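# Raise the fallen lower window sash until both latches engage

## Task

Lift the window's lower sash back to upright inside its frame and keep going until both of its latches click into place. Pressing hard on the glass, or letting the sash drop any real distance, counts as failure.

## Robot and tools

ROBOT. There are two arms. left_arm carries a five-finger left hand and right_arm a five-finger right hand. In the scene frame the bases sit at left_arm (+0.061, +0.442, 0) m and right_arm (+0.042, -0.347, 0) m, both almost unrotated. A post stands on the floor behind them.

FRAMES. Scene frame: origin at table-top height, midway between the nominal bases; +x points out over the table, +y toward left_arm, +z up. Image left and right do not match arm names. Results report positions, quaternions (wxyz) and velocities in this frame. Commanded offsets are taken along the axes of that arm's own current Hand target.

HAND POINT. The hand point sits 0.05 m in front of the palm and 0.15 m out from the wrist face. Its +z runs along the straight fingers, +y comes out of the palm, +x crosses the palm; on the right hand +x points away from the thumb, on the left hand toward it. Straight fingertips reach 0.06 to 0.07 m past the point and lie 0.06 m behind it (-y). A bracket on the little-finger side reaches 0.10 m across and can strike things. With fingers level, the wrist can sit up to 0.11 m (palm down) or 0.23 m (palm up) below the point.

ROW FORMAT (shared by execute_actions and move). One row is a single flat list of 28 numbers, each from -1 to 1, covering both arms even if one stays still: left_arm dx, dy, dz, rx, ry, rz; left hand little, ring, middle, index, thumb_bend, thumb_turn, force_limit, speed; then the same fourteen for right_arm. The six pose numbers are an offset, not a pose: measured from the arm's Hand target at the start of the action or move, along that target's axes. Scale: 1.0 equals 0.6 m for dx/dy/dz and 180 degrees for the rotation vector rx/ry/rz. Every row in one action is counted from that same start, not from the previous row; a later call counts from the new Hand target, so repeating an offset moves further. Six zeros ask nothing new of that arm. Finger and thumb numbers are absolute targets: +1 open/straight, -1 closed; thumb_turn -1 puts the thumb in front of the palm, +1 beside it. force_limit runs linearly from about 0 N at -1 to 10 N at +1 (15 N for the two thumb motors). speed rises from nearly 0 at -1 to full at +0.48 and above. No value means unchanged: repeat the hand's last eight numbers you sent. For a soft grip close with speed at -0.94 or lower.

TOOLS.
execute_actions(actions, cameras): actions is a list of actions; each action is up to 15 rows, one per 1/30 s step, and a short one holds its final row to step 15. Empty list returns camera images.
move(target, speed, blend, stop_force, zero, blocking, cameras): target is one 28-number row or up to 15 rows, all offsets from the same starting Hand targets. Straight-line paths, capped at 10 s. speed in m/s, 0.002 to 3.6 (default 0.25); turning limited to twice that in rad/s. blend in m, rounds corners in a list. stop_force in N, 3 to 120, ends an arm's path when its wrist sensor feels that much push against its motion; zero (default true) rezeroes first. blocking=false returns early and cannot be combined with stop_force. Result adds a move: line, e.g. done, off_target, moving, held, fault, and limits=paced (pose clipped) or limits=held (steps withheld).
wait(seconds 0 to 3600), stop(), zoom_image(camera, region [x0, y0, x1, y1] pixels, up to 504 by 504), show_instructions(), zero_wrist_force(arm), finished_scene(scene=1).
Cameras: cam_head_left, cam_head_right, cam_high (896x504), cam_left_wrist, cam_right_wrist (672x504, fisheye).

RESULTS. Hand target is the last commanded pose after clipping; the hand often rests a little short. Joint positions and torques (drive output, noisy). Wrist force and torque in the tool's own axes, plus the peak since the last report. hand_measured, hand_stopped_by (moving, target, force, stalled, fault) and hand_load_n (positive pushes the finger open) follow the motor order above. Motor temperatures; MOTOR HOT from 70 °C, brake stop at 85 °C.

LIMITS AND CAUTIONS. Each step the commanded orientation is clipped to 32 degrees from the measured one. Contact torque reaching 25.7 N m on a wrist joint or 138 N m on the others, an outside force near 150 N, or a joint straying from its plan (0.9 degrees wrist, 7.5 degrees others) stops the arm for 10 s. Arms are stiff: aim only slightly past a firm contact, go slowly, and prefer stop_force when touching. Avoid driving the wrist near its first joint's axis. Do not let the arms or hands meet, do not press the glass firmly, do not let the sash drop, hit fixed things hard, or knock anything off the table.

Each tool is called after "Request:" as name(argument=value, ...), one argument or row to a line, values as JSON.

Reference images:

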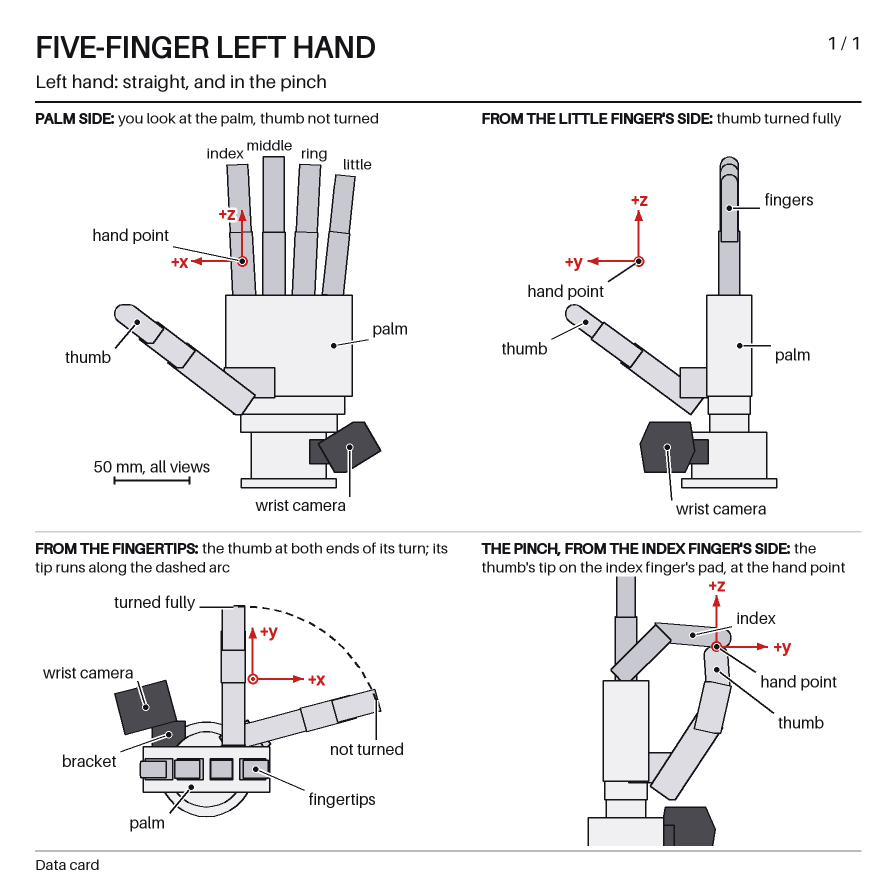

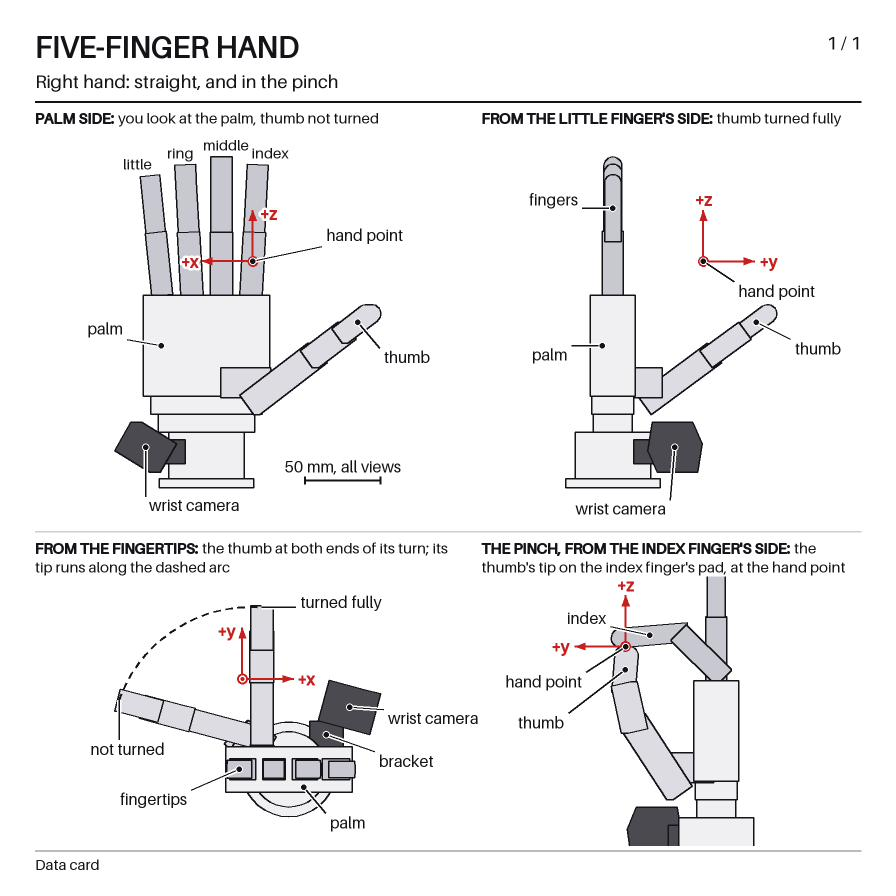

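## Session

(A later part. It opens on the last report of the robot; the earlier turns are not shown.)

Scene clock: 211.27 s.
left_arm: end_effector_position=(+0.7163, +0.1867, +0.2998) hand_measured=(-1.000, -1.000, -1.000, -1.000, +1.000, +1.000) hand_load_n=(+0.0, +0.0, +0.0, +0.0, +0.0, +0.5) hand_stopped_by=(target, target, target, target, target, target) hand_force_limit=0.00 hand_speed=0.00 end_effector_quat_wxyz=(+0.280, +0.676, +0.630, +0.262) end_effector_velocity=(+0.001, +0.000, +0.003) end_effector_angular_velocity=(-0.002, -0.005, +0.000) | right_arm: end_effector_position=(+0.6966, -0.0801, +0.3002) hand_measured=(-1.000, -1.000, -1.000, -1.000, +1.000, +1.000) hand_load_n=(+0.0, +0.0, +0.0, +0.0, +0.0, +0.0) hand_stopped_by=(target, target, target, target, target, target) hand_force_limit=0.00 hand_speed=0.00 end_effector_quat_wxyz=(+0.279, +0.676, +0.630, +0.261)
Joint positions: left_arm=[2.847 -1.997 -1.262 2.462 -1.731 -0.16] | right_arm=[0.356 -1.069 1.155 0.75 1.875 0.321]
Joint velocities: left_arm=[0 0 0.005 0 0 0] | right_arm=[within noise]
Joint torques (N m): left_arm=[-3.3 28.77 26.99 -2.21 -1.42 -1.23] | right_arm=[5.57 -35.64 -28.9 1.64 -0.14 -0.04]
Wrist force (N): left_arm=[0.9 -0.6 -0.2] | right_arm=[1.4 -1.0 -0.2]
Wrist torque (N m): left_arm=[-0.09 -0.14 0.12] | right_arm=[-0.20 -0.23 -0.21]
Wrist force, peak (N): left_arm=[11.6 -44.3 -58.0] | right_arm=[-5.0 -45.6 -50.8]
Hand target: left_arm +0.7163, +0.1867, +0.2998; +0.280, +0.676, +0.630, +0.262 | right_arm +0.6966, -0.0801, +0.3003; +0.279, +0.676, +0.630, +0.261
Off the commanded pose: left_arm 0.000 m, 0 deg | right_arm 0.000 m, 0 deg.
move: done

Request:
move(
  target=[
    [0.002,-0.08,-0.08,0,0,0,-1,-1,-1,-1,1,1,0,0,0.002,-0.08,-0.08,0,0,0,-1,-1,-1,-1,1,1,0,0],
    [0.0653,-0.0986,-0.2164,0,0,0,1,1,1,1,1,1,0,0,-0.0653,-0.0986,-0.2164,0,0,0,1,1,1,1,1,1,0,0],
  ],
  speed=0.1,
  cameras=["all"],
)

Request:
zoom_image(
  camera="cam_right_wrist",
  region=[250, 0, 480, 340],
)

Request:
zoom_image(
  camera="cam_left_wrist",
  region=[190, 0, 420, 340],
)

Request:
zoom_image(
  camera="cam_head_left",
  region=[260, 160, 570, 400],
)

Scene clock: 215.33 s.
left_arm: end_effector_position=(+0.5857, +0.2350, +0.3498) hand_measured=(+1.000, +1.000, +1.000, +1.000, +1.000, +1.000) hand_load_n=(+0.0, +0.0, +0.0, +0.0, +0.0, +0.0) hand_stopped_by=(target, target, target, target, target, target) hand_force_limit=0.00 hand_speed=0.00 end_effector_quat_wxyz=(+0.280, +0.676, +0.630, +0.262) | right_arm: end_effector_position=(+0.5606, -0.1100, +0.3503) hand_measured=(+1.000, +1.000, +1.000, +1.000, +1.000, +1.000) hand_load_n=(+0.5, +0.0, +0.0, +0.0, +0.0, +0.0) hand_stopped_by=(target, target, target, target, target, target) hand_force_limit=0.00 hand_speed=0.00 end_effector_quat_wxyz=(+0.279, +0.676, +0.630, +0.261)
Joint positions: left_arm=[2.871 -1.647 -1.578 2.43 -1.714 -0.143] | right_arm=[0.411 -1.393 1.469 0.772 1.911 0.364]
Joint torques (N m): left_arm=[-6.29 34.99 26.69 -2.74 -2.17 -2.02] | right_arm=[12.95 -33.77 -27.73 2.03 1.79 1.7]
Wrist force (N): left_arm=[0.6 -0.9 -0.1] | right_arm=[1.7 -0.9 -0.4]
Wrist torque (N m): left_arm=[-0.17 -0.07 0.05] | right_arm=[-0.19 -0.27 0.04]
Wrist force, peak (N): left_arm=[0.7 -1.5 -1.0] | right_arm=[1.5 -1.8 -0.8]
Hand target: left_arm +0.5857, +0.2350, +0.3498; +0.280, +0.676, +0.630, +0.262 | right_arm +0.5606, -0.1100, +0.3503; +0.279, +0.676, +0.630, +0.261
Off the commanded pose: left_arm 0.000 m, 0 deg | right_arm 0.000 m, 0 deg.
move: done

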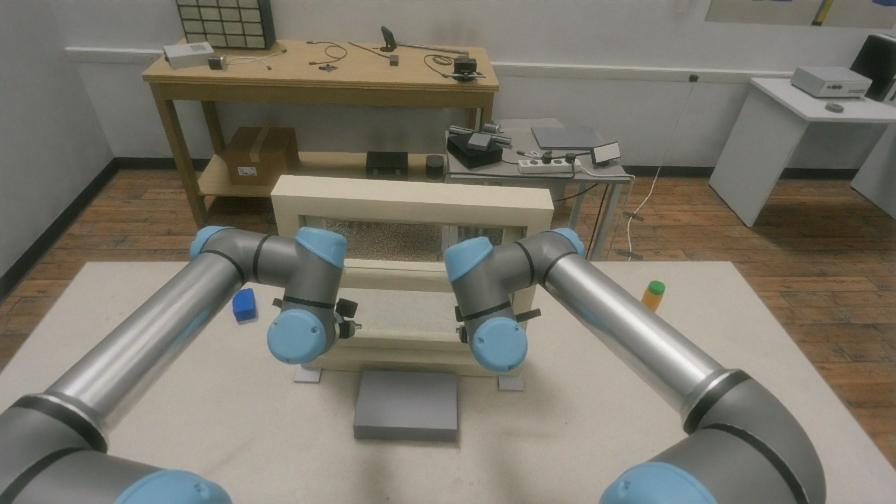

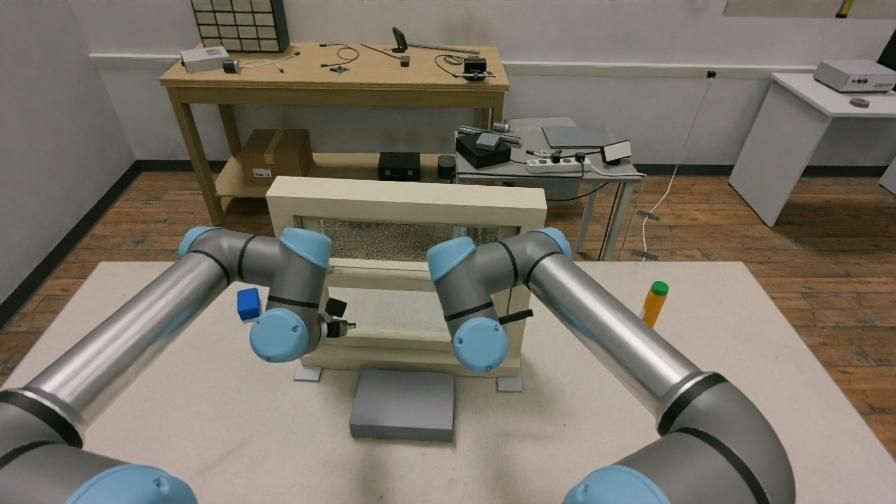

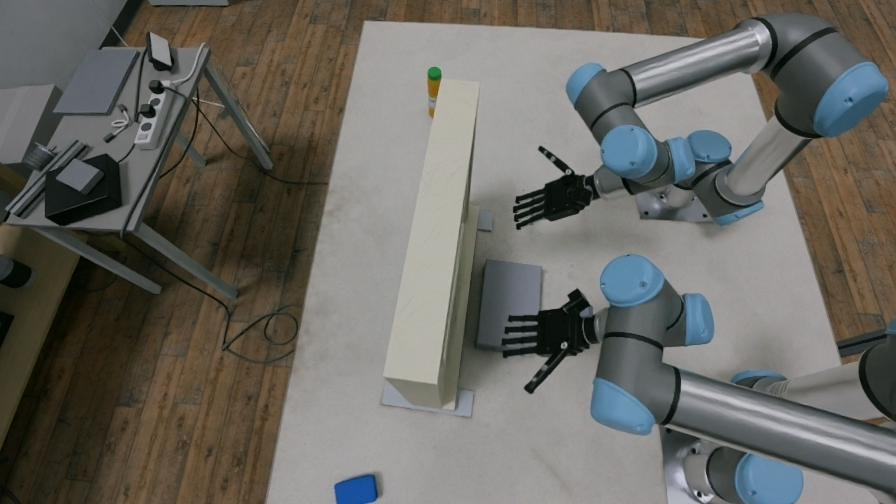

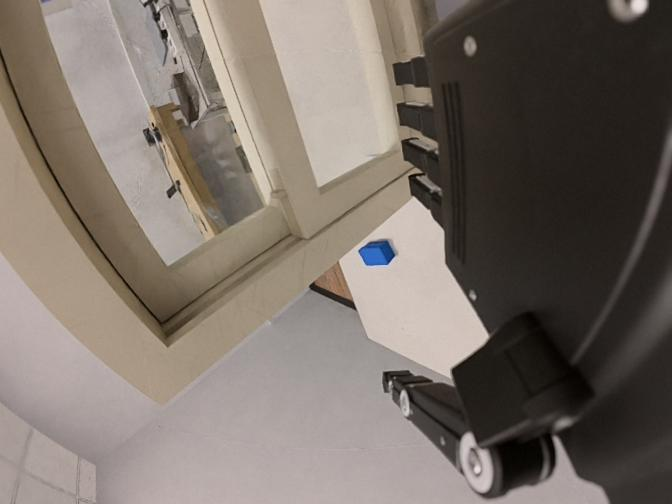

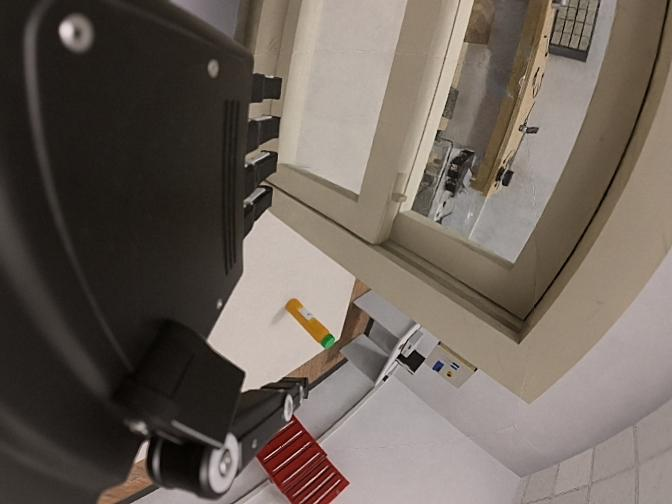

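Scaled by 1.482 from the camera's image (finer frame: 960x720).

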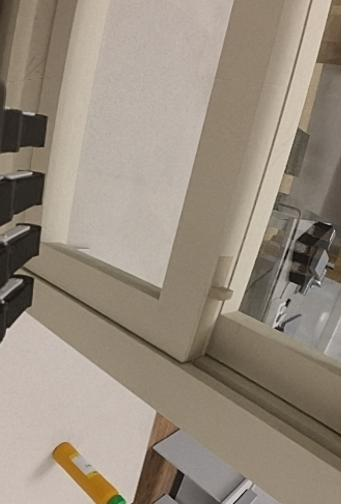

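Scaled by 1.482 from the camera's image (finer frame: 960x720).

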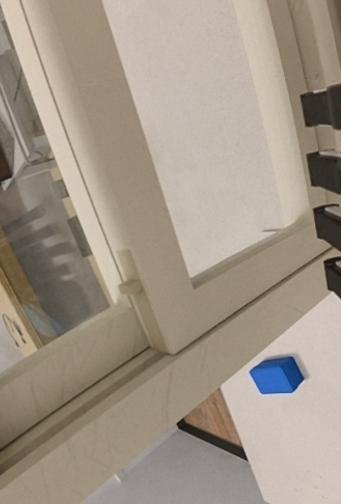

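Scaled by 1.626 from the camera's image (finer frame: 1280x720).

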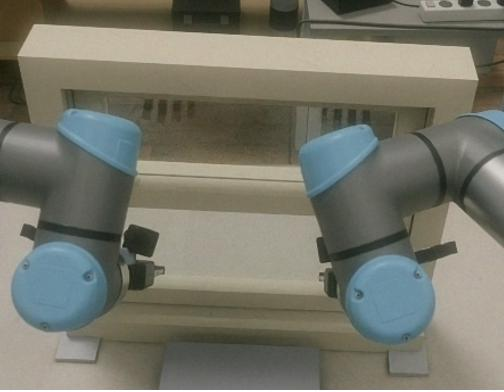

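Request:
zoom_image(
  camera="cam_right_wrist",
  region=[350, 130, 450, 270],
)

Request:
zoom_image(
  camera="cam_left_wrist",
  region=[230, 120, 340, 270],
)

Scaled by 3.600 from the camera's image (finer frame: 960x720).

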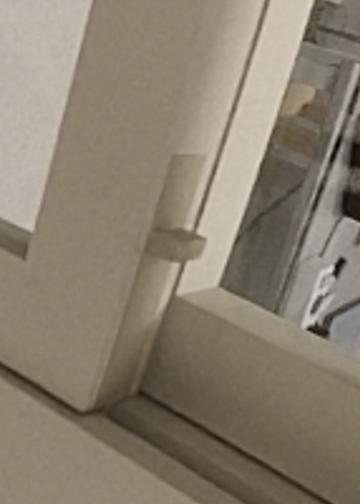

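Scaled by 3.360 from the camera's image (finer frame: 960x720).

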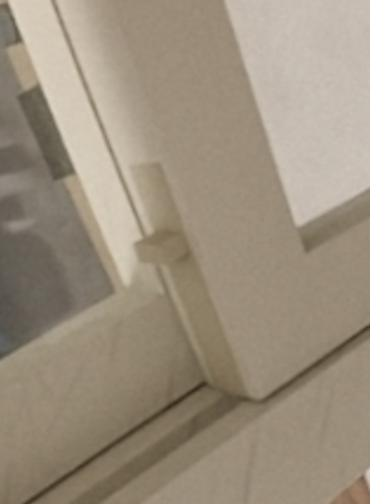

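Request:
finished_scene(
)

The scene is finished: the task was done.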